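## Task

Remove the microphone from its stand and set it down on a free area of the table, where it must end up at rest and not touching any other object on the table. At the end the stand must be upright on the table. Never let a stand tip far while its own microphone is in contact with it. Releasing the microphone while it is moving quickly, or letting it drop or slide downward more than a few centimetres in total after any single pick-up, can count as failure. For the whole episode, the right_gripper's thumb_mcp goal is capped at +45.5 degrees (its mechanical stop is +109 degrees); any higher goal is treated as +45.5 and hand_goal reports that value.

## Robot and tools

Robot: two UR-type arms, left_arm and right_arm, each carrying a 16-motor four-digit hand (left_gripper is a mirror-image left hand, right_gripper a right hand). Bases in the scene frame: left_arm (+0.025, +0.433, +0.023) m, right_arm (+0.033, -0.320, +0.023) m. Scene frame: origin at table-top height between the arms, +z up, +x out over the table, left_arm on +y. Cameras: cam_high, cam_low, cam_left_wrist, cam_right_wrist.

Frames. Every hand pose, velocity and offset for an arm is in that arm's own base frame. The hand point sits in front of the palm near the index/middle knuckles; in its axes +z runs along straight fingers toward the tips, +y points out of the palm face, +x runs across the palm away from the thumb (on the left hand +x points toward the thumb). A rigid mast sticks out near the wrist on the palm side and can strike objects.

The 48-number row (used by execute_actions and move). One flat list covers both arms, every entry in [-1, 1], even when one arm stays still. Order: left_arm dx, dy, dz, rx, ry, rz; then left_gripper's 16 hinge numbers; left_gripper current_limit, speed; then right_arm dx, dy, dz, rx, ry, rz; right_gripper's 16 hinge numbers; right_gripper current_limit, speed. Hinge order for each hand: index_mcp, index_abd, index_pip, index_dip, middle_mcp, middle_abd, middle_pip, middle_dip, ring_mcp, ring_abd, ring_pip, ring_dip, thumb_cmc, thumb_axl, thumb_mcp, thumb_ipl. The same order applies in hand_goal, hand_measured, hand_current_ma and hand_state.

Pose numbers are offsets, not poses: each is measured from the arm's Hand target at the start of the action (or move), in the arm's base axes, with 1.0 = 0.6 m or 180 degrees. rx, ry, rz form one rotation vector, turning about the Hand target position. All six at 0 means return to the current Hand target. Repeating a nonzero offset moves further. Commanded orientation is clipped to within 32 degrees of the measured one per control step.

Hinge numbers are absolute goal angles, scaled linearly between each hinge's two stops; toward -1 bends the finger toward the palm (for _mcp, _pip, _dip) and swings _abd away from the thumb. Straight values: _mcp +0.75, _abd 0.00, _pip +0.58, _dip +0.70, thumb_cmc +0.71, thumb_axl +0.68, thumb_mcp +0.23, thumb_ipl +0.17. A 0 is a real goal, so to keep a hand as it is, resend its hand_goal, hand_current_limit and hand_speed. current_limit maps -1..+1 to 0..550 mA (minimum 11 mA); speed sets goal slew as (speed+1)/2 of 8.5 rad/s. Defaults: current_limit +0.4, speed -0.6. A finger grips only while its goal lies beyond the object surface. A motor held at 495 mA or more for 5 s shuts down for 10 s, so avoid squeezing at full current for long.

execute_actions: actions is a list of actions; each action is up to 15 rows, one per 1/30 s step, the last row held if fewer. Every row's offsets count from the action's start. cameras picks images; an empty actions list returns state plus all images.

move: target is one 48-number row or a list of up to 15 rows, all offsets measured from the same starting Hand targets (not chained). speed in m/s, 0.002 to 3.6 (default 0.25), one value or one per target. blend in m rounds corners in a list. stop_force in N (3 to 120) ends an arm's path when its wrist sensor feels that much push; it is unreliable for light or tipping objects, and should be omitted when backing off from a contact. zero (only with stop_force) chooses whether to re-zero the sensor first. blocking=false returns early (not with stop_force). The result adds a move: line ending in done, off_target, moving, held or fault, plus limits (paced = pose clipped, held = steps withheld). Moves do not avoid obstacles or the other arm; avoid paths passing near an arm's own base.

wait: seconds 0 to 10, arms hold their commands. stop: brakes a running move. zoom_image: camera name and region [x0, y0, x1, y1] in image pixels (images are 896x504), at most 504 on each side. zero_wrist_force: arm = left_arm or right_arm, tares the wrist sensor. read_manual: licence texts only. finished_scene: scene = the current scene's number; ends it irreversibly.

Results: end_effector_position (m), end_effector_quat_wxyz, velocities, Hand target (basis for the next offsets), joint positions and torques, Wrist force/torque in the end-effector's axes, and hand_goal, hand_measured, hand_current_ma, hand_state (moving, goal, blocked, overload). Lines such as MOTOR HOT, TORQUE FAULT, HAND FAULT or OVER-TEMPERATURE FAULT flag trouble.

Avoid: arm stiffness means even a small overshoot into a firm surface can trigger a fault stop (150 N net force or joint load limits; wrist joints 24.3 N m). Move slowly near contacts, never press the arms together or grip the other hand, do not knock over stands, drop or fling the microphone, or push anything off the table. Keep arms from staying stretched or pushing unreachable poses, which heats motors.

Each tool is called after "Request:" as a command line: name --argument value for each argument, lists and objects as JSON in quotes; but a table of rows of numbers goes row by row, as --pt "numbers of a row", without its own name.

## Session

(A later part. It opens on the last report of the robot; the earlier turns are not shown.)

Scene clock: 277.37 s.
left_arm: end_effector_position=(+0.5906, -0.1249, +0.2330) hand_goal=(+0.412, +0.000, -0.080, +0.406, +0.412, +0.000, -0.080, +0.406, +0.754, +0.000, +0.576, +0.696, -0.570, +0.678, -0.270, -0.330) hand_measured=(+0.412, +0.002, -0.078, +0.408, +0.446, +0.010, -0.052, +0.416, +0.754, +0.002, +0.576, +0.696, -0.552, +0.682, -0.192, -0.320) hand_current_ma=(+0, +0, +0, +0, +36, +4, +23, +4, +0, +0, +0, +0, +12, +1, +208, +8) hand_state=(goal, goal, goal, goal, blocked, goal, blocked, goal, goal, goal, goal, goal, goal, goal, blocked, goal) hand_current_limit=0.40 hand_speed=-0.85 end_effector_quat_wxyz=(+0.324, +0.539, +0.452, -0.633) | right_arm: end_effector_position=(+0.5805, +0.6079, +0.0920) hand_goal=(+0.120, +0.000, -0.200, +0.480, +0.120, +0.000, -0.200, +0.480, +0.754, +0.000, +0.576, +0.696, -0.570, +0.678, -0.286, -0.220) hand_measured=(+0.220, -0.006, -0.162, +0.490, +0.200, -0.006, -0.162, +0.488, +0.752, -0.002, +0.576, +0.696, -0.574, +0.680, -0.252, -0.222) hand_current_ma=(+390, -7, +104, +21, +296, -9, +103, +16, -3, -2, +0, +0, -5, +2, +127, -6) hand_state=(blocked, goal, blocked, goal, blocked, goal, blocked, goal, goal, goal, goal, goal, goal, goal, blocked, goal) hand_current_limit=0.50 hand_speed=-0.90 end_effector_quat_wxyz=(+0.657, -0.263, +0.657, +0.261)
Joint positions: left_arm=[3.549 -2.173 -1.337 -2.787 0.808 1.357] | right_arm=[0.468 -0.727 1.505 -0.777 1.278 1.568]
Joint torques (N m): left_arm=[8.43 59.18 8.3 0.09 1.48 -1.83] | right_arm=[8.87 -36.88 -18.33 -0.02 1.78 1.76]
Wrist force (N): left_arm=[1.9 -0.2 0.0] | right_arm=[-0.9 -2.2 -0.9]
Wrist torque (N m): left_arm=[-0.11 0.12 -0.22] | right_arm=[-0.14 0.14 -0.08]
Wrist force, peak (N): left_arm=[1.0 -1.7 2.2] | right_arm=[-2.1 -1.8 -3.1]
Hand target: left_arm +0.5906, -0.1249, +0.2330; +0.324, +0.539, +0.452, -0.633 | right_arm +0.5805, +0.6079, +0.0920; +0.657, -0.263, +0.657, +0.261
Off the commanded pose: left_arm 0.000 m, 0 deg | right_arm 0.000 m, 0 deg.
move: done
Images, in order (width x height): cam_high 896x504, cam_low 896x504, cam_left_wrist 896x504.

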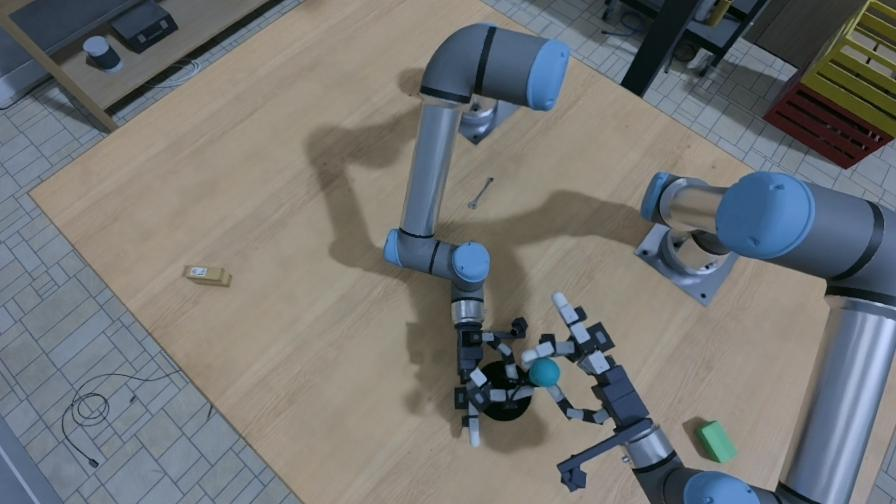

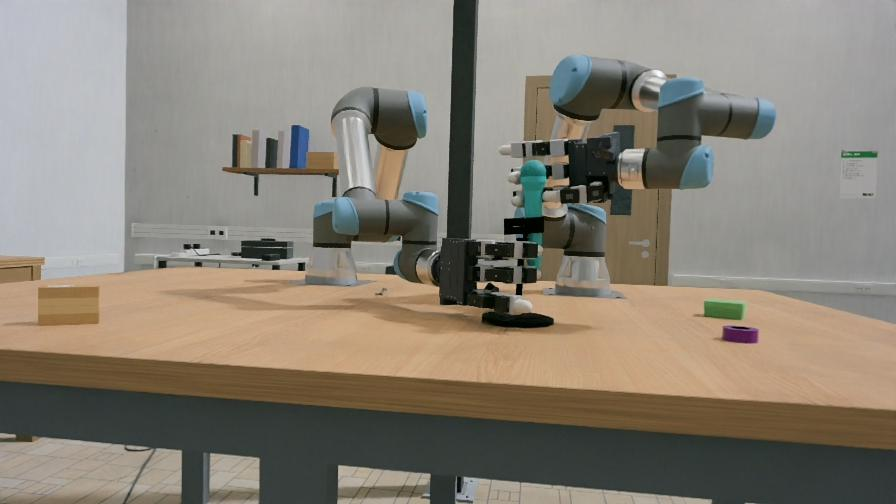

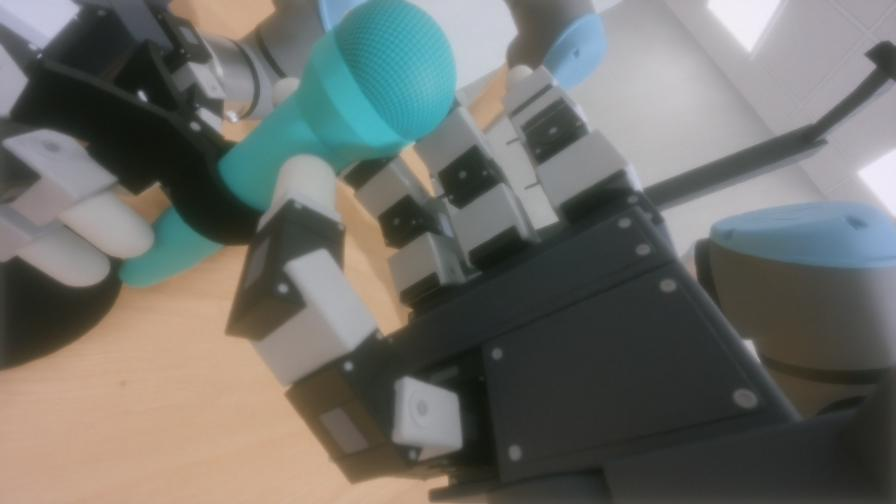

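Request:
move --pt "0 0 0 0 0 0 0.365 0 -0.11 0.38 0.395 0 -0.09 0.39 0.754 0 0.576 0.696 -0.571 0.678 -0.33 -0.36 0.6 -0.88 0 0 0 0 0 0 0.12 0 -0.2 0.48 0.12 0 -0.2 0.48 0.754 0 0.576 0.696 -0.571 0.678 -0.2865 -0.22 0.6 -0.9" --cameras '["cam_high","cam_low","cam_left_wrist"]'

Request:
zoom_image --camera "cam_low" --region '[450, 120, 650, 330]'

Request:
zoom_image --camera "cam_high" --region '[460, 290, 660, 440]'

Scene clock: 281.43 s.
left_arm: end_effector_position=(+0.5906, -0.1249, +0.2330) hand_goal=(+0.366, +0.000, -0.110, +0.380, +0.396, +0.000, -0.090, +0.390, +0.754, +0.000, +0.576, +0.696, -0.570, +0.678, -0.330, -0.360) hand_measured=(+0.390, +0.002, -0.096, +0.388, +0.434, +0.008, -0.062, +0.402, +0.754, +0.002, +0.576, +0.696, -0.554, +0.684, -0.326, -0.358) hand_current_ma=(+19, +0, +8, +3, +43, +2, +25, +6, +0, +0, +0, +0, +9, +2, +1, +1) hand_state=(blocked, goal, goal, goal, blocked, goal, blocked, goal, goal, goal, goal, goal, goal, goal, goal, goal) hand_current_limit=0.60 hand_speed=-0.88 end_effector_quat_wxyz=(+0.324, +0.539, +0.452, -0.633) | right_arm: end_effector_position=(+0.5805, +0.6079, +0.0920) hand_goal=(+0.120, +0.000, -0.200, +0.480, +0.120, +0.000, -0.200, +0.480, +0.754, +0.000, +0.576, +0.696, -0.570, +0.678, -0.286, -0.220) hand_measured=(+0.220, -0.006, -0.160, +0.494, +0.200, -0.006, -0.162, +0.488, +0.752, -0.002, +0.576, +0.696, -0.574, +0.680, -0.252, -0.222) hand_current_ma=(+390, -8, +116, +31, +296, -10, +103, +16, -3, -2, +0, +0, -5, +2, +127, -3) hand_state=(blocked, goal, blocked, goal, blocked, goal, blocked, goal, goal, goal, goal, goal, goal, goal, blocked, goal) hand_current_limit=0.60 hand_speed=-0.90 end_effector_quat_wxyz=(+0.657, -0.263, +0.657, +0.261)
Joint positions: left_arm=[3.549 -2.173 -1.337 -2.787 0.808 1.357] | right_arm=[0.468 -0.727 1.505 -0.777 1.278 1.568]
Joint torques (N m): left_arm=[-0.07 54.07 10.9 -2.97 -0.96 -1.92] | right_arm=[3.5 -55.64 -13.48 -3.45 0.98 1.52]
Wrist force (N): left_arm=[0.5 -1.8 3.3] | right_arm=[-0.5 -0.9 3.9]
Wrist torque (N m): left_arm=[-0.14 -0.03 -0.22] | right_arm=[-0.10 0.11 0.01]
Wrist force, peak (N): left_arm=[0.5 -1.8 3.3] | right_arm=[-0.9 -0.8 4.0]
Hand target: left_arm +0.5906, -0.1249, +0.2330; +0.324, +0.539, +0.452, -0.633 | right_arm +0.5805, +0.6079, +0.0920; +0.657, -0.263, +0.657, +0.261
Off the commanded pose: left_arm 0.000 m, 0 deg | right_arm 0.000 m, 0 deg.
move: done
Images, in order (width x height): cam_high 896x504, cam_low 896x504, cam_left_wrist 896x504.

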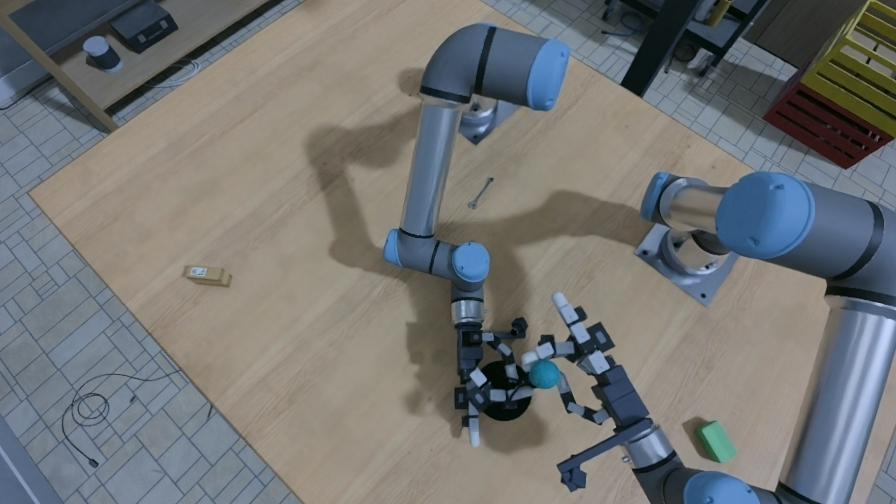

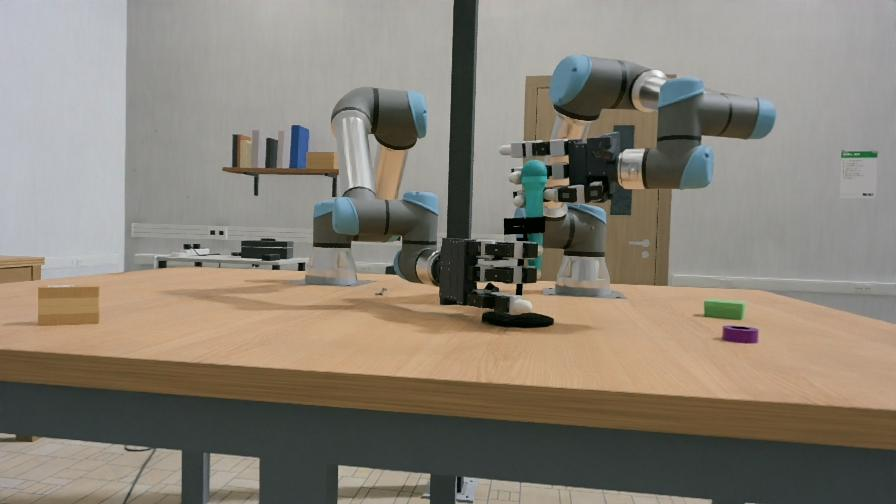

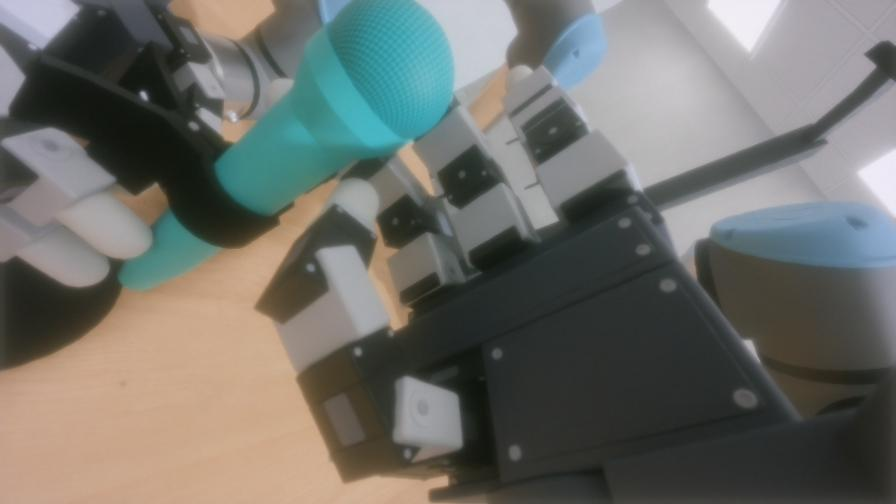

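Scaled by 2.400.

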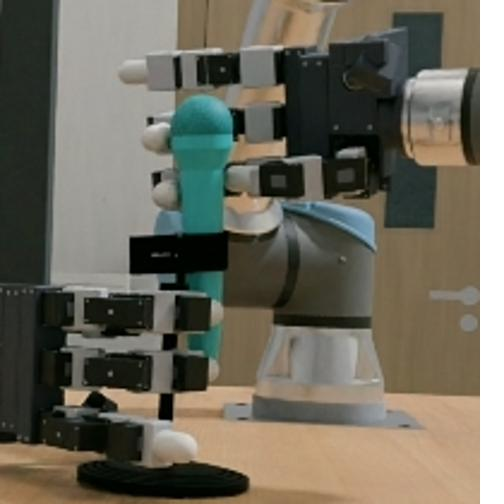

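Scaled by 2.520.

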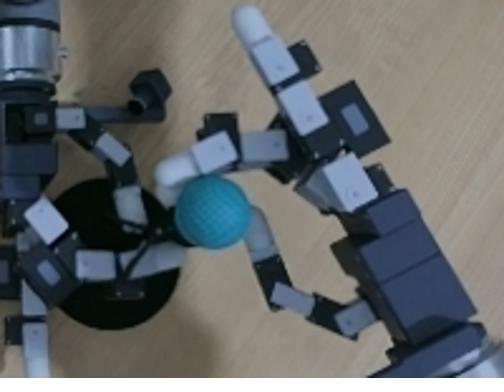

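Request:
execute_actions --actions '[]'

Scene clock: 305.33 s.
left_arm: end_effector_position=(+0.5906, -0.1249, +0.2330) hand_goal=(+0.366, +0.000, -0.110, +0.380, +0.396, +0.000, -0.090, +0.390, +0.754, +0.000, +0.576, +0.696, -0.570, +0.678, -0.330, -0.360) hand_measured=(+0.390, +0.002, -0.096, +0.388, +0.434, +0.008, -0.062, +0.402, +0.754, +0.002, +0.576, +0.696, -0.554, +0.684, -0.326, -0.358) hand_current_ma=(+19, +0, +8, +3, +43, +2, +25, +6, +0, +0, +0, +0, +9, +2, +1, +1) hand_state=(blocked, goal, goal, goal, blocked, goal, blocked, goal, goal, goal, goal, goal, goal, goal, goal, goal) hand_current_limit=0.60 hand_speed=-0.88 end_effector_quat_wxyz=(+0.324, +0.539, +0.452, -0.633) | right_arm: end_effector_position=(+0.5805, +0.6079, +0.0920) hand_goal=(+0.120, +0.000, -0.200, +0.480, +0.120, +0.000, -0.200, +0.480, +0.754, +0.000, +0.576, +0.696, -0.570, +0.678, -0.286, -0.220) hand_measured=(+0.220, -0.006, -0.160, +0.494, +0.200, -0.006, -0.162, +0.488, +0.752, -0.002, +0.576, +0.696, -0.574, +0.680, -0.252, -0.222) hand_current_ma=(+390, -8, +116, +31, +296, -10, +103, +16, -3, -2, +0, +0, -5, +2, +127, -3) hand_state=(blocked, goal, blocked, goal, blocked, goal, blocked, goal, goal, goal, goal, goal, goal, goal, blocked, goal) hand_current_limit=0.60 hand_speed=-0.90 end_effector_quat_wxyz=(+0.657, -0.263, +0.657, +0.261)
Joint positions: left_arm=[3.549 -2.173 -1.337 -2.787 0.808 1.357] | right_arm=[0.468 -0.727 1.505 -0.777 1.278 1.568]
Joint velocities: within noise
Joint torques (N m): left_arm=[-6.39 50.84 13.17 -1.2 -2.5 -1.88] | right_arm=[-1.47 -55.84 -13.76 -0.34 0.06 1.7]
Wrist force (N): left_arm=[0.5 -1.7 3.1] | right_arm=[-0.4 -0.8 3.6]
Wrist torque (N m): left_arm=[-0.10 -0.06 -0.21] | right_arm=[-0.07 0.09 0.03]
Wrist force, peak (N): left_arm=[0.2 -1.7 3.6] | right_arm=[-0.7 -0.9 4.2]
Hand target: left_arm +0.5906, -0.1249, +0.2330; +0.324, +0.539, +0.452, -0.633 | right_arm +0.5805, +0.6079, +0.0920; +0.657, -0.263, +0.657, +0.261
Off the commanded pose: left_arm 0.000 m, 0 deg | right_arm 0.000 m, 0 deg.

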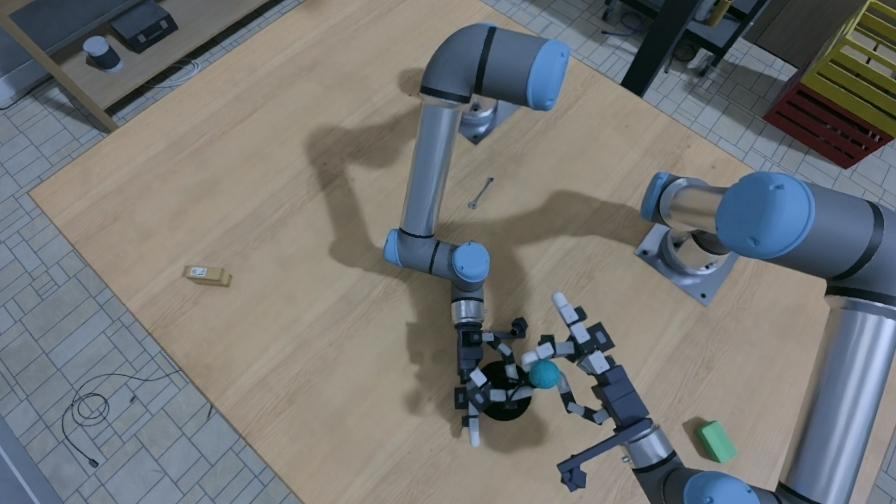

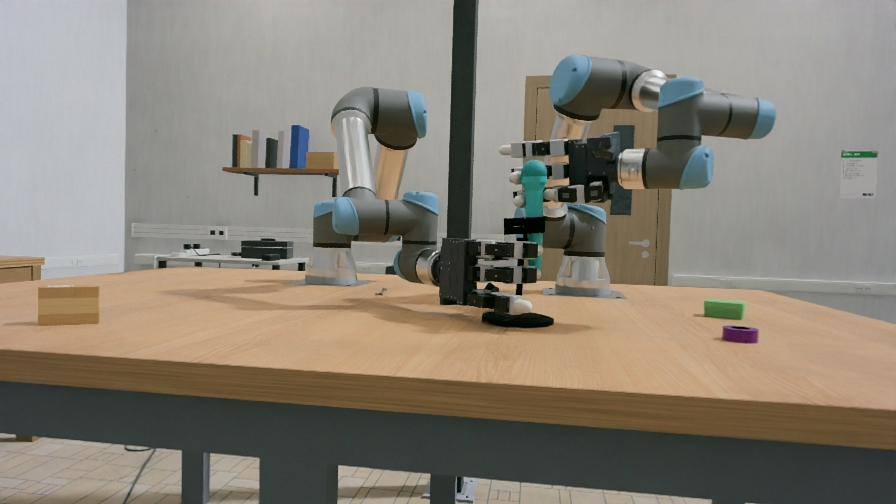

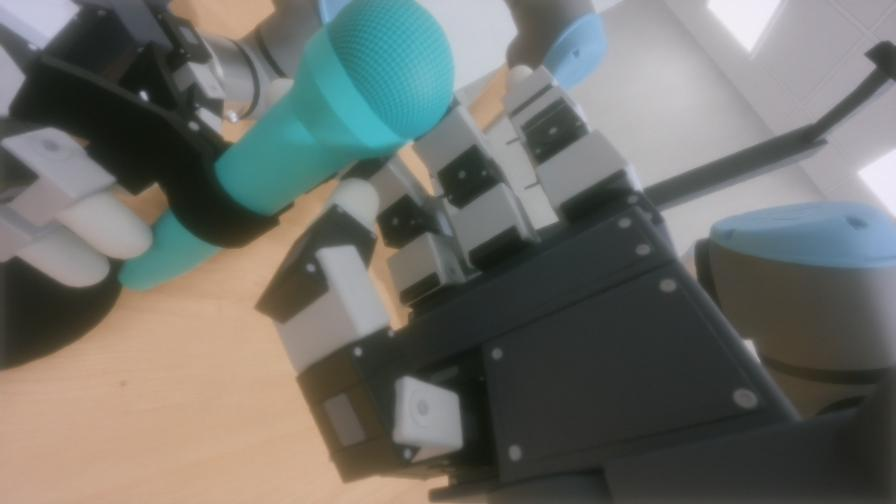

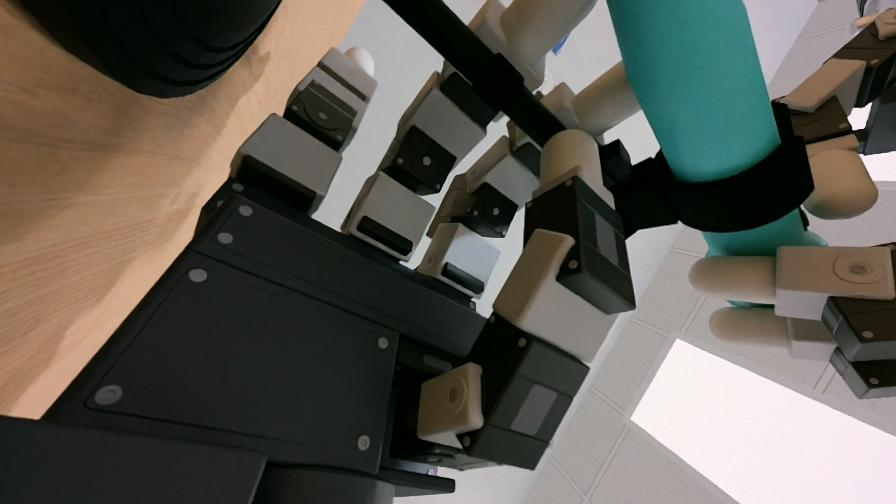

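Request:
move --pt "0 0 0 0 0 0 0.685 0 0.066 0.406 0.685 0 0.066 0.406 0.754 0 0.576 0.696 -0.571 0.678 -0.33 -0.36 0.4 -0.8 0 0 0 0 0 0 0.12 0 -0.2 0.48 0.12 0 -0.2 0.48 0.754 0 0.576 0.696 -0.571 0.678 -0.2865 -0.22 0.6 -0.9" --pt "0.0162 0.0383 -0.0005 0 0 0 0.685 0 0.066 0.406 0.685 0 0.066 0.406 0.754 0 0.576 0.696 -0.571 0.678 0.0 -0.139 0.4 -0.6 0 0 0 0 0 0 0.12 0 -0.2 0.48 0.12 0 -0.2 0.48 0.754 0 0.576 0.696 -0.571 0.678 -0.2865 -0.22 0.6 -0.9" --pt "0.0089 -0.0039 -0.0022 0 0 0 0.685 0 0.066 0.406 0.685 0 0.066 0.406 0.754 0 0.576 0.696 -0.571 0.678 0.0 -0.139 0.4 -0.6 0 0 0 0 0 0 0.12 0 -0.2 0.48 0.12 0 -0.2 0.48 0.754 0 0.576 0.696 -0.571 0.678 -0.2865 -0.22 0.6 -0.9" --speed 0.06 --cameras '["all"]'

Scene clock: 338.33 s.
left_arm: end_effector_position=(+0.5960, -0.1272, +0.2316) hand_goal=(+0.686, +0.000, +0.066, +0.406, +0.686, +0.000, +0.066, +0.406, +0.754, +0.000, +0.576, +0.696, -0.570, +0.678, +0.000, -0.138) hand_measured=(+0.678, +0.002, +0.064, +0.404, +0.680, +0.008, +0.062, +0.408, +0.754, +0.002, +0.576, +0.696, -0.554, +0.684, -0.002, -0.140) hand_current_ma=(-2, +0, -1, +0, -2, +2, -1, +0, +0, +0, +0, +0, +9, +2, +0, +0) hand_state=(goal, goal, goal, goal, goal, goal, goal, goal, goal, goal, goal, goal, goal, goal, goal, goal) hand_current_limit=0.40 hand_speed=-0.60 end_effector_quat_wxyz=(+0.324, +0.539, +0.452, -0.633) | right_arm: end_effector_position=(+0.5805, +0.6079, +0.0920) hand_goal=(+0.120, +0.000, -0.200, +0.480, +0.120, +0.000, -0.200, +0.480, +0.754, +0.000, +0.576, +0.696, -0.570, +0.678, -0.286, -0.220) hand_measured=(+0.220, -0.006, -0.160, +0.494, +0.200, -0.006, -0.162, +0.488, +0.752, -0.002, +0.576, +0.696, -0.574, +0.680, -0.252, -0.222) hand_current_ma=(+390, -9, +116, +31, +296, -10, +103, +16, -3, -2, +0, +0, -5, +2, +127, -3) hand_state=(blocked, goal, blocked, goal, blocked, goal, blocked, goal, goal, goal, goal, goal, goal, goal, blocked, goal) hand_current_limit=0.60 hand_speed=-0.90 end_effector_quat_wxyz=(+0.657, -0.263, +0.657, +0.261)
Joint positions: left_arm=[3.542 -2.186 -1.32 -2.792 0.801 1.357] | right_arm=[0.468 -0.727 1.505 -0.777 1.278 1.568]
Joint torques (N m): left_arm=[-8.52 62.5 6.67 0.81 -2.35 1.71] | right_arm=[-5.88 -55.05 -13.9 -1.67 -1.38 1.44]
Wrist force (N): left_arm=[0.6 -1.1 0.9] | right_arm=[-0.1 -1.9 -0.1]
Wrist torque (N m): left_arm=[-0.12 -0.04 -0.20] | right_arm=[-0.13 0.09 0.02]
Wrist force, peak (N): left_arm=[0.5 -1.9 3.5] | right_arm=[-0.5 -0.7 4.4]
Hand target: left_arm +0.5960, -0.1272, +0.2316; +0.324, +0.539, +0.452, -0.633 | right_arm +0.5805, +0.6079, +0.0920; +0.657, -0.263, +0.657, +0.261
Off the commanded pose: left_arm 0.000 m, 0 deg | right_arm 0.000 m, 0 deg.
move: done

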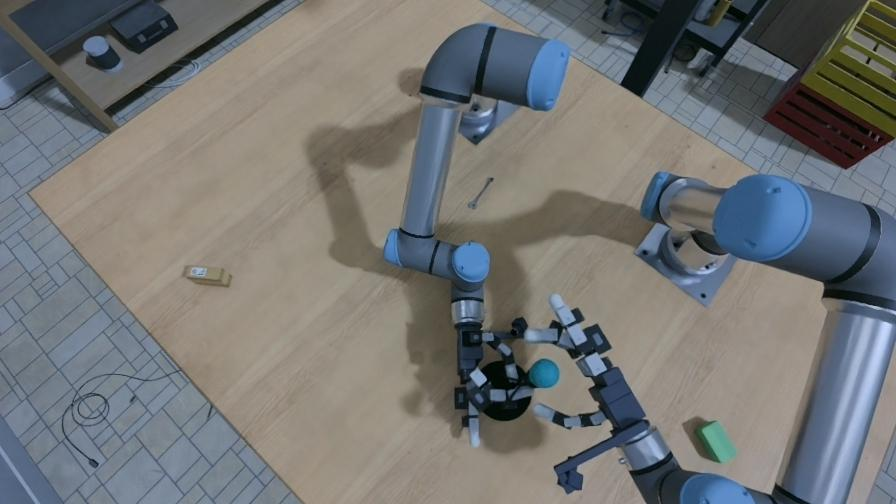

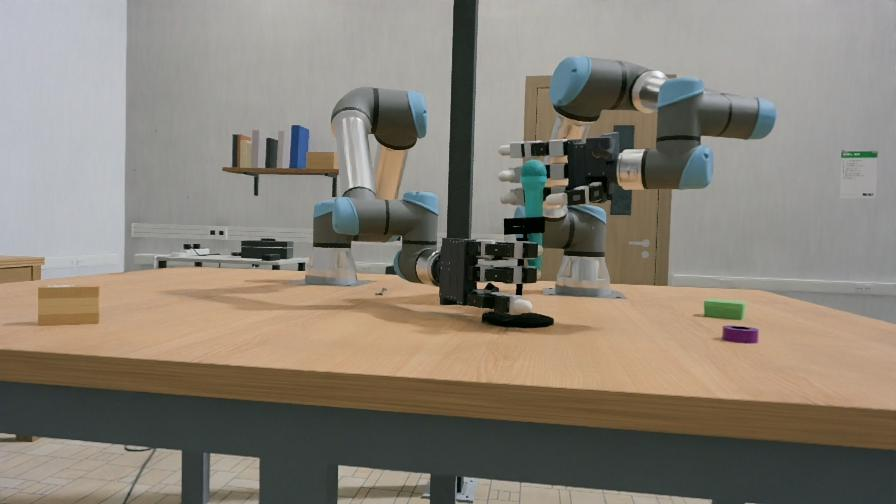

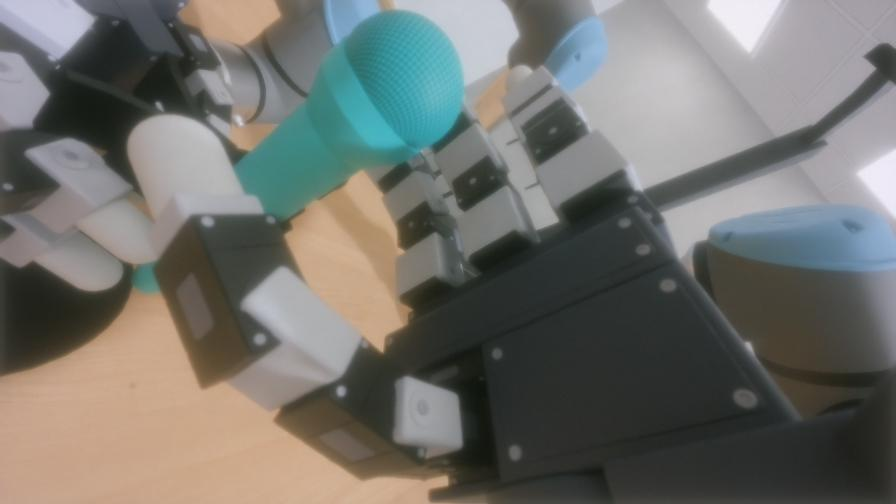

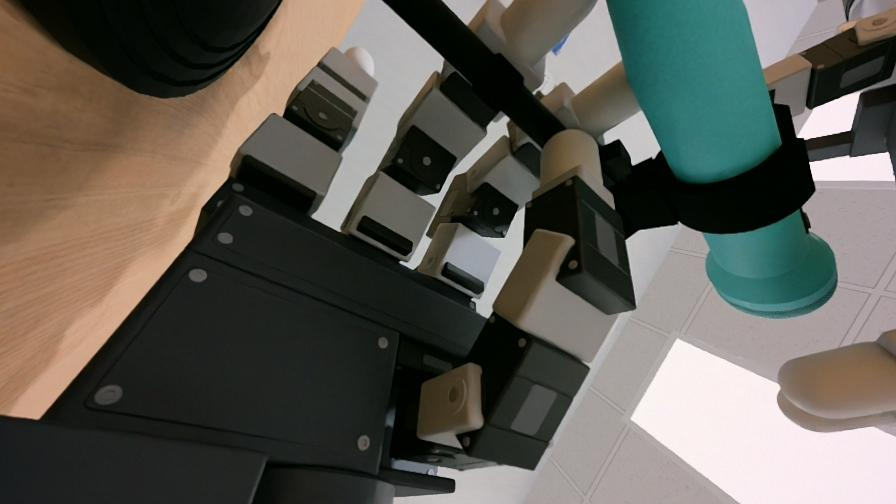

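Request:
move --pt "0 0 0 0 0 0 0.342 0 0.08 0.493 0.40 0 0.08 0.493 0.754 0 0.576 0.696 -0.571 0.678 -0.1 -0.139 0.3 -0.8 0 0 0 0 0 0 0.12 0 -0.2 0.48 0.12 0 -0.2 0.48 0.754 0 0.576 0.696 -0.571 0.678 -0.2865 -0.22 0.6 -0.9" --pt "0 0 0 0 0 0 0.342 0 0.08 0.493 0.40 0 0.08 0.493 0.754 0 0.576 0.696 -0.571 0.678 -0.24 -0.139 0.3 -0.88 0 0 0 0 0 0 0.12 0 -0.2 0.48 0.12 0 -0.2 0.48 0.754 0 0.576 0.696 -0.571 0.678 -0.2865 -0.22 0.6 -0.9" --speed 0.06 --cameras '["cam_low","cam_left_wrist","cam_right_wrist"]'

Request:
zoom_image --camera "cam_left_wrist" --region '[100, 0, 600, 400]'

Scene clock: 346.17 s.
left_arm: end_effector_position=(+0.5960, -0.1272, +0.2316) hand_goal=(+0.342, +0.000, +0.080, +0.494, +0.400, +0.000, +0.080, +0.494, +0.754, +0.000, +0.576, +0.696, -0.570, +0.678, -0.240, -0.138) hand_measured=(+0.342, +0.002, +0.076, +0.492, +0.400, +0.008, +0.076, +0.492, +0.754, +0.002, +0.576, +0.696, -0.554, +0.684, -0.230, -0.138) hand_current_ma=(+0, +0, -1, +0, +0, +2, -1, +0, +0, +0, +0, +0, +9, +2, +7, +0) hand_state=(goal, goal, goal, goal, goal, goal, goal, goal, goal, goal, goal, goal, goal, goal, goal, goal) hand_current_limit=0.30 hand_speed=-0.88 end_effector_quat_wxyz=(+0.324, +0.539, +0.452, -0.633) | right_arm: end_effector_position=(+0.5805, +0.6079, +0.0920) hand_goal=(+0.120, +0.000, -0.200, +0.480, +0.120, +0.000, -0.200, +0.480, +0.754, +0.000, +0.576, +0.696, -0.570, +0.678, -0.286, -0.220) hand_measured=(+0.220, -0.006, -0.160, +0.492, +0.200, -0.006, -0.162, +0.488, +0.752, -0.002, +0.576, +0.696, -0.574, +0.680, -0.252, -0.222) hand_current_ma=(+387, -9, +116, +27, +296, -10, +103, +16, -3, -2, +0, +0, -5, +2, +127, -4) hand_state=(blocked, goal, blocked, goal, blocked, goal, blocked, goal, goal, goal, goal, goal, goal, goal, blocked, goal) hand_current_limit=0.60 hand_speed=-0.90 end_effector_quat_wxyz=(+0.657, -0.263, +0.657, +0.261)
Joint positions: left_arm=[3.542 -2.186 -1.32 -2.792 0.801 1.357] | right_arm=[0.468 -0.727 1.505 -0.777 1.278 1.568]
Joint torques (N m): left_arm=[-8.15 62.06 7.41 0.81 -2.27 -1.67] | right_arm=[-5.5 -55.4 -14.05 -3.85 -2.48 1.5]
Wrist force (N): left_arm=[1.0 -0.7 0.6] | right_arm=[0.2 -2.3 -0.4]
Wrist torque (N m): left_arm=[-0.08 -0.08 -0.21] | right_arm=[-0.21 0.10 0.00]
Wrist force, peak (N): left_arm=[1.1 -1.3 1.2] | right_arm=[0.2 -2.3 -0.4]
Hand target: left_arm +0.5960, -0.1272, +0.2316; +0.324, +0.539, +0.452, -0.633 | right_arm +0.5805, +0.6079, +0.0920; +0.657, -0.263, +0.657, +0.261
Off the commanded pose: left_arm 0.000 m, 0 deg | right_arm 0.000 m, 0 deg.
move: done
Images, in order (width x height): cam_low 896x504, cam_left_wrist 896x504, cam_right_wrist 896x504.

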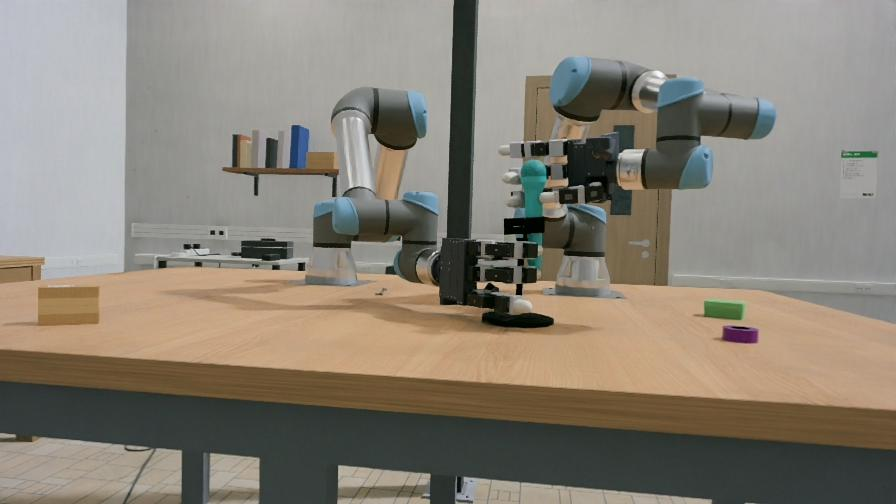

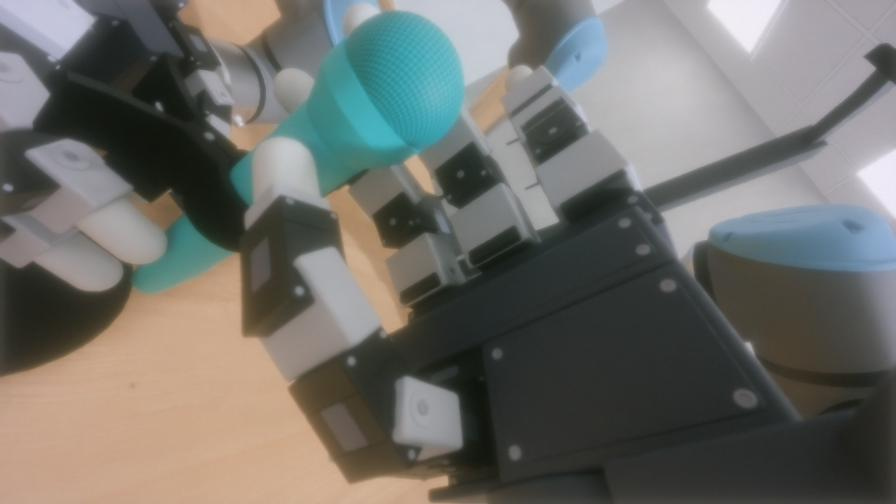

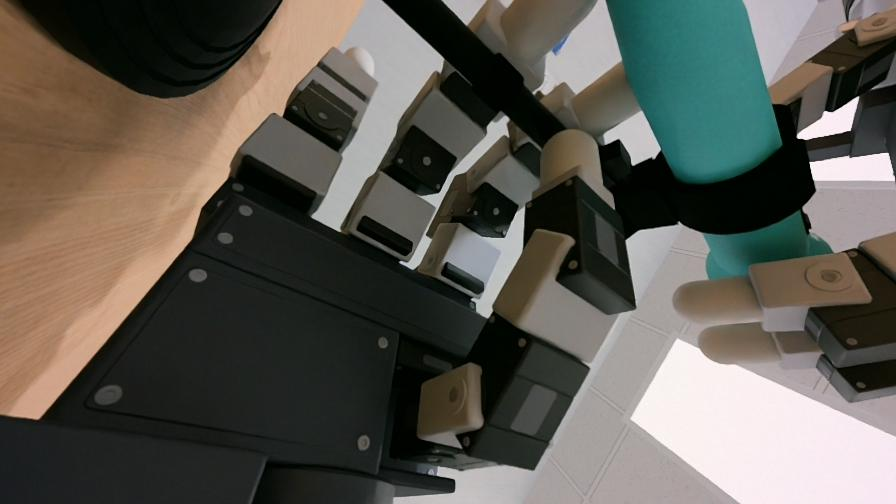

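Scaled by 1.008.

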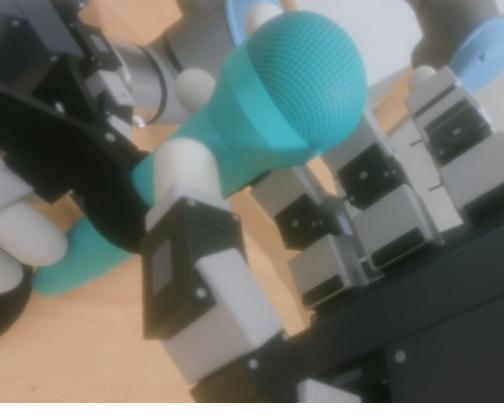

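Request:
move --pt "0 0 0 0 0 0 0.342 0 0.08 0.493 0.40 0 0.08 0.493 0.754 0 0.576 0.696 -0.571 0.678 -0.29 -0.139 0.4 -0.9 0 0 0 0 0 0 0.12 0 -0.2 0.48 0.12 0 -0.2 0.48 0.754 0 0.576 0.696 -0.571 0.678 -0.2865 -0.22 0.6 -0.9" --speed 0.06 --cameras '["cam_low","cam_left_wrist","cam_right_wrist"]'

Scene clock: 349.40 s.
left_arm: end_effector_position=(+0.5960, -0.1272, +0.2316) hand_goal=(+0.342, +0.000, +0.080, +0.494, +0.400, +0.000, +0.080, +0.494, +0.754, +0.000, +0.576, +0.696, -0.570, +0.678, -0.290, -0.138) hand_measured=(+0.342, +0.002, +0.076, +0.492, +0.400, +0.008, +0.076, +0.492, +0.754, +0.002, +0.576, +0.696, -0.554, +0.684, -0.252, -0.132) hand_current_ma=(+0, +0, -1, +0, +0, +2, -1, +0, +0, +0, +0, +0, +9, +2, +63, +3) hand_state=(goal, goal, goal, goal, goal, goal, goal, goal, goal, goal, goal, goal, goal, goal, blocked, goal) hand_current_limit=0.40 hand_speed=-0.90 end_effector_quat_wxyz=(+0.324, +0.539, +0.452, -0.633) | right_arm: end_effector_position=(+0.5805, +0.6079, +0.0920) hand_goal=(+0.120, +0.000, -0.200, +0.480, +0.120, +0.000, -0.200, +0.480, +0.754, +0.000, +0.576, +0.696, -0.570, +0.678, -0.286, -0.220) hand_measured=(+0.218, -0.006, -0.160, +0.490, +0.200, -0.006, -0.162, +0.488, +0.752, -0.002, +0.576, +0.696, -0.574, +0.678, -0.252, -0.224) hand_current_ma=(+376, -10, +116, +20, +296, -10, +103, +16, -3, -2, +0, +0, -5, +1, +127, -9) hand_state=(blocked, goal, blocked, goal, blocked, goal, blocked, goal, goal, goal, goal, goal, goal, goal, blocked, goal) hand_current_limit=0.60 hand_speed=-0.90 end_effector_quat_wxyz=(+0.657, -0.263, +0.657, +0.261)
Joint positions: left_arm=[3.542 -2.186 -1.32 -2.792 0.801 1.357] | right_arm=[0.468 -0.727 1.505 -0.777 1.278 1.568]
Joint torques (N m): left_arm=[-7.1 61.44 7.59 0.33 -1.04 -1.8] | right_arm=[-6.04 -55.03 -14.06 -3.67 -2.63 1.43]
Wrist force (N): left_arm=[0.8 -0.3 -0.2] | right_arm=[0.7 -1.5 -1.2]
Wrist torque (N m): left_arm=[-0.11 -0.05 -0.21] | right_arm=[-0.17 0.01 -0.02]
Wrist force, peak (N): left_arm=[1.2 -0.9 0.9] | right_arm=[0.8 -1.7 -1.4]
Hand target: left_arm +0.5960, -0.1272, +0.2316; +0.324, +0.539, +0.452, -0.633 | right_arm +0.5805, +0.6079, +0.0920; +0.657, -0.263, +0.657, +0.261
Off the commanded pose: left_arm 0.000 m, 0 deg | right_arm 0.000 m, 0 deg.
move: done
Images, in order (width x height): cam_low 896x504, cam_left_wrist 896x504, cam_right_wrist 896x504.

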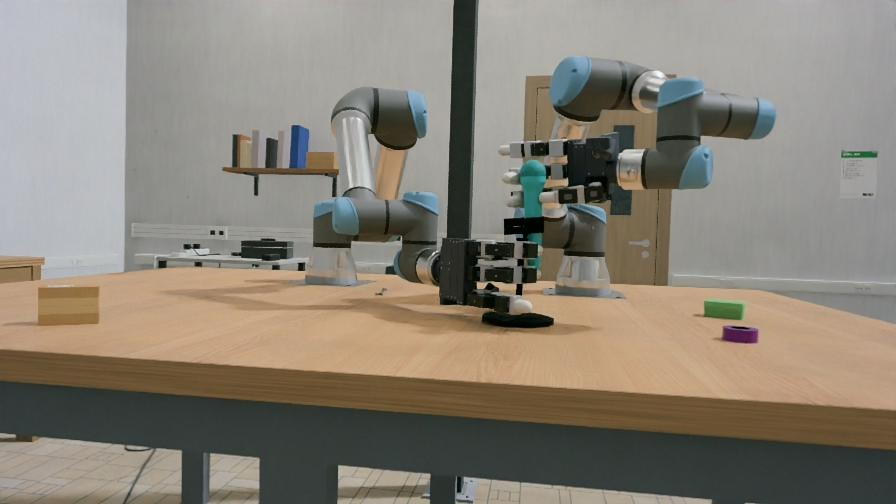

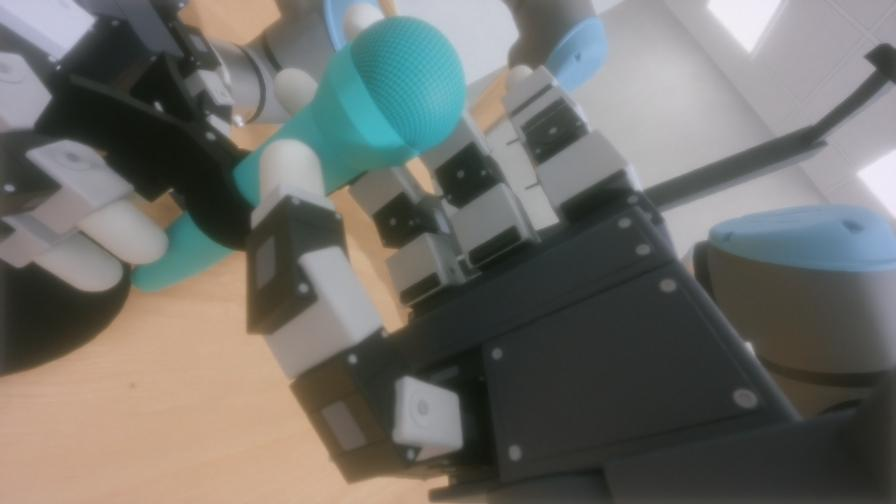

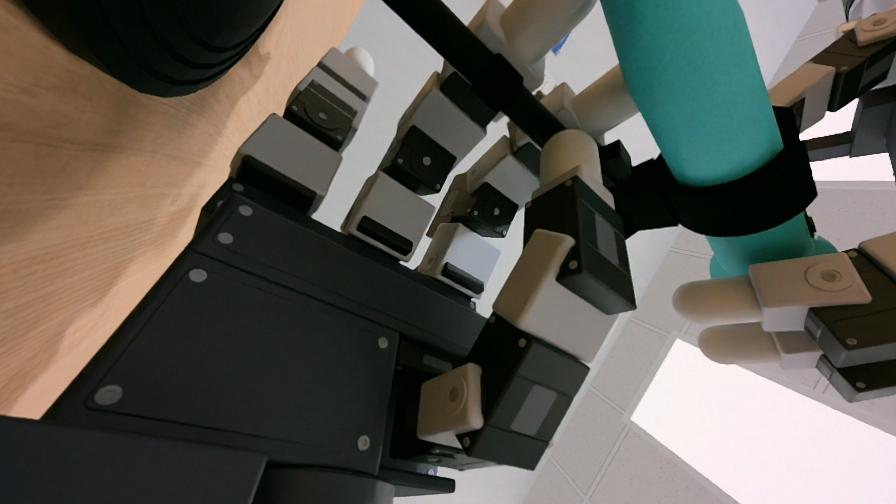

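Request:
move --pt "0 0 0 0 0 0 0.31 0 0.06 0.48 0.365 0 0.06 0.48 0.754 0 0.576 0.696 -0.571 0.678 -0.29 -0.139 0.5 -0.9 0 0 0 0 0 0 0.12 0 -0.2 0.48 0.12 0 -0.2 0.48 0.754 0 0.576 0.696 -0.571 0.678 -0.2865 -0.22 0.6 -0.9" --speed 0.06 --cameras '["cam_low","cam_left_wrist","cam_right_wrist"]'

Scene clock: 353.37 s.
left_arm: end_effector_position=(+0.5960, -0.1272, +0.2316) hand_goal=(+0.310, +0.000, +0.060, +0.480, +0.366, +0.000, +0.060, +0.480, +0.754, +0.000, +0.576, +0.696, -0.570, +0.678, -0.290, -0.138) hand_measured=(+0.310, +0.002, +0.062, +0.482, +0.378, +0.008, +0.064, +0.482, +0.754, +0.002, +0.576, +0.696, -0.554, +0.684, -0.252, -0.132) hand_current_ma=(+0, +0, +0, +0, +7, +2, +1, +1, +0, +0, +0, +0, +9, +2, +63, +4) hand_state=(goal, goal, goal, goal, goal, goal, goal, goal, goal, goal, goal, goal, goal, goal, blocked, goal) hand_current_limit=0.50 hand_speed=-0.90 end_effector_quat_wxyz=(+0.324, +0.539, +0.452, -0.633) | right_arm: end_effector_position=(+0.5805, +0.6079, +0.0920) hand_goal=(+0.120, +0.000, -0.200, +0.480, +0.120, +0.000, -0.200, +0.480, +0.754, +0.000, +0.576, +0.696, -0.570, +0.678, -0.286, -0.220) hand_measured=(+0.218, -0.008, -0.160, +0.488, +0.200, -0.006, -0.162, +0.488, +0.752, -0.002, +0.576, +0.696, -0.574, +0.678, -0.252, -0.224) hand_current_ma=(+376, -11, +116, +17, +296, -10, +103, +16, -3, -2, +0, +0, -5, +1, +127, -9) hand_state=(blocked, goal, blocked, goal, blocked, goal, blocked, goal, goal, goal, goal, goal, goal, goal, blocked, goal) hand_current_limit=0.60 hand_speed=-0.90 end_effector_quat_wxyz=(+0.657, -0.263, +0.657, +0.261)
Joint positions: left_arm=[3.542 -2.186 -1.32 -2.792 0.801 1.357] | right_arm=[0.468 -0.727 1.505 -0.777 1.278 1.568]
Joint torques (N m): left_arm=[-7.21 60.39 8 -0.01 0.26 -1.7] | right_arm=[-5.59 -54.79 -13.75 -3.69 -2.37 1.38]
Wrist force (N): left_arm=[0.9 -0.6 -0.1] | right_arm=[1.2 -2.4 -0.7]
Wrist torque (N m): left_arm=[-0.10 -0.02 -0.21] | right_arm=[-0.22 0.01 -0.01]
Wrist force, peak (N): left_arm=[1.4 -0.3 -0.2] | right_arm=[1.2 -2.4 -0.7]
Hand target: left_arm +0.5960, -0.1272, +0.2316; +0.324, +0.539, +0.452, -0.633 | right_arm +0.5805, +0.6079, +0.0920; +0.657, -0.263, +0.657, +0.261
Off the commanded pose: left_arm 0.000 m, 0 deg | right_arm 0.000 m, 0 deg.
move: done
Images, in order (width x height): cam_low 896x504, cam_left_wrist 896x504, cam_right_wrist 896x504.

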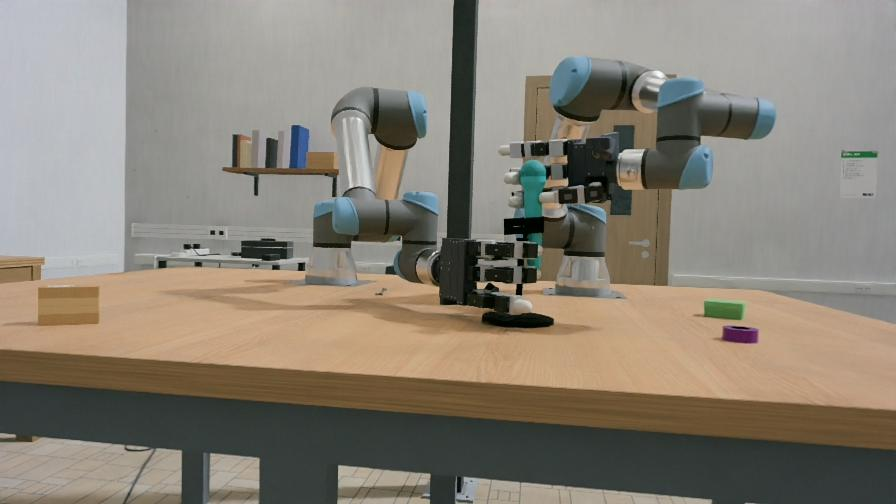

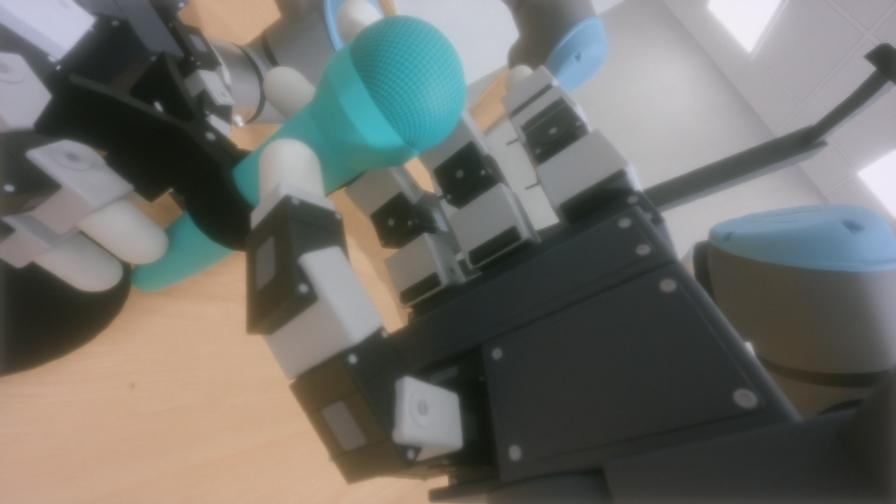

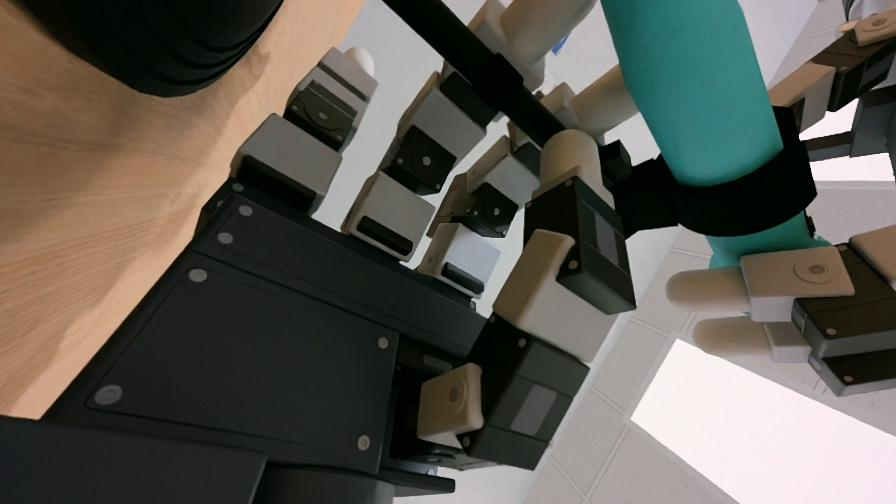

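Request:
move --pt "0 0 0 0 0 0 0.25 0 0.04 0.46 0.355 0 0.05 0.48 0.754 0 0.576 0.696 -0.571 0.678 -0.30 -0.139 0.5 -0.9 0 0 0 0 0 0 0.12 0 -0.2 0.48 0.12 0 -0.2 0.48 0.754 0 0.576 0.696 -0.571 0.678 -0.2865 -0.22 0.6 -0.9" --speed 0.06 --cameras '["cam_left_wrist","cam_right_wrist"]'

Scene clock: 356.33 s.
left_arm: end_effector_position=(+0.5960, -0.1272, +0.2316) hand_goal=(+0.250, +0.000, +0.040, +0.460, +0.356, +0.000, +0.050, +0.480, +0.754, +0.000, +0.576, +0.696, -0.570, +0.678, -0.300, -0.138) hand_measured=(+0.298, +0.002, +0.050, +0.466, +0.376, +0.008, +0.064, +0.482, +0.754, +0.002, +0.576, +0.696, -0.554, +0.684, -0.252, -0.130) hand_current_ma=(+66, +0, +4, +2, +15, +2, +6, +1, +0, +0, +0, +0, +9, +2, +94, +5) hand_state=(blocked, goal, goal, goal, blocked, goal, goal, goal, goal, goal, goal, goal, goal, goal, blocked, goal) hand_current_limit=0.50 hand_speed=-0.90 end_effector_quat_wxyz=(+0.324, +0.539, +0.452, -0.633) | right_arm: end_effector_position=(+0.5805, +0.6079, +0.0920) hand_goal=(+0.120, +0.000, -0.200, +0.480, +0.120, +0.000, -0.200, +0.480, +0.754, +0.000, +0.576, +0.696, -0.570, +0.678, -0.286, -0.220) hand_measured=(+0.218, -0.008, -0.160, +0.488, +0.200, -0.006, -0.162, +0.488, +0.752, -0.002, +0.576, +0.696, -0.574, +0.678, -0.252, -0.224) hand_current_ma=(+376, -11, +116, +17, +296, -10, +103, +16, -3, -2, +0, +0, -5, +1, +127, -9) hand_state=(blocked, goal, blocked, goal, blocked, goal, blocked, goal, goal, goal, goal, goal, goal, goal, blocked, goal) hand_current_limit=0.60 hand_speed=-0.90 end_effector_quat_wxyz=(+0.657, -0.263, +0.657, +0.261)
Joint positions: left_arm=[3.542 -2.186 -1.32 -2.792 0.801 1.357] | right_arm=[0.468 -0.727 1.505 -0.777 1.278 1.568]
Joint torques (N m): left_arm=[-6.53 60.41 7.24 -0.45 1.19 -1.66] | right_arm=[-6.03 -55.65 -14.35 -3.84 -2.24 1.39]
Wrist force (N): left_arm=[0.2 -1.4 -0.1] | right_arm=[1.2 -2.4 -0.8]
Wrist torque (N m): left_arm=[-0.15 -0.03 -0.20] | right_arm=[-0.13 0.03 0.01]
Wrist force, peak (N): left_arm=[0.2 -1.4 -0.1] | right_arm=[1.3 -2.8 -0.7]
Hand target: left_arm +0.5960, -0.1272, +0.2316; +0.324, +0.539, +0.452, -0.633 | right_arm +0.5805, +0.6079, +0.0920; +0.657, -0.263, +0.657, +0.261
Off the commanded pose: left_arm 0.000 m, 0 deg | right_arm 0.000 m, 0 deg.
move: done
Images, in order (width x height): cam_left_wrist 896x504, cam_right_wrist 896x504.

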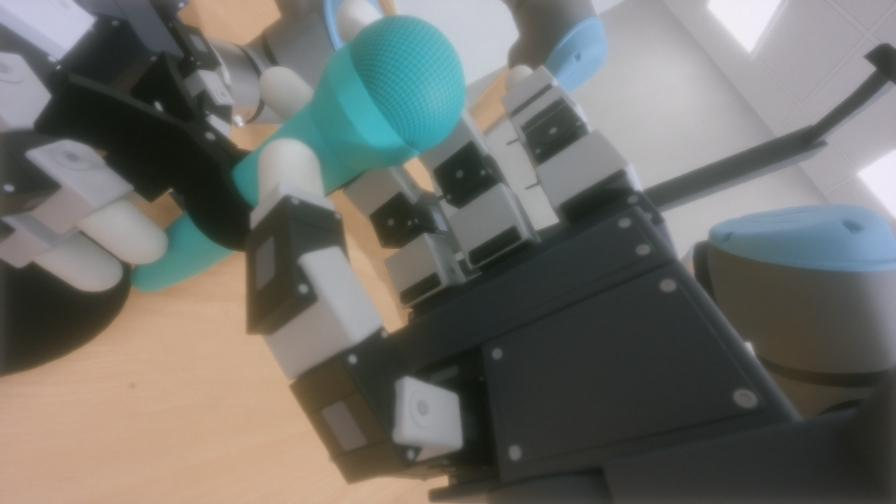

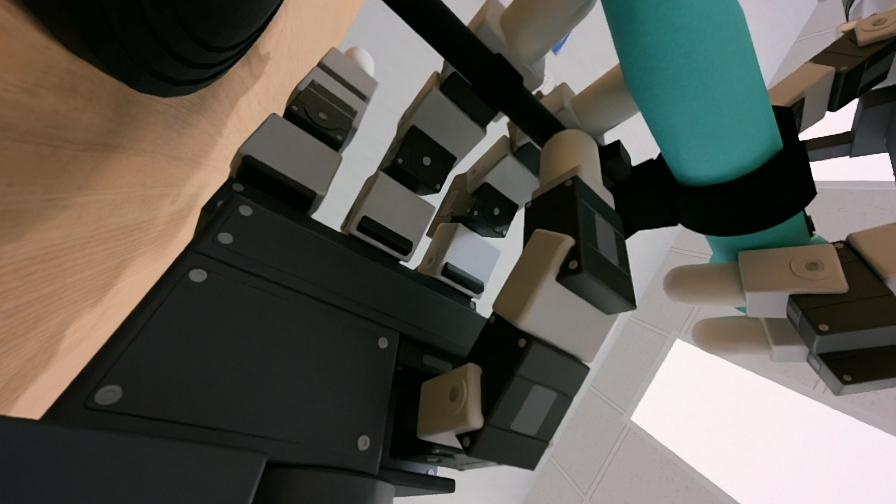

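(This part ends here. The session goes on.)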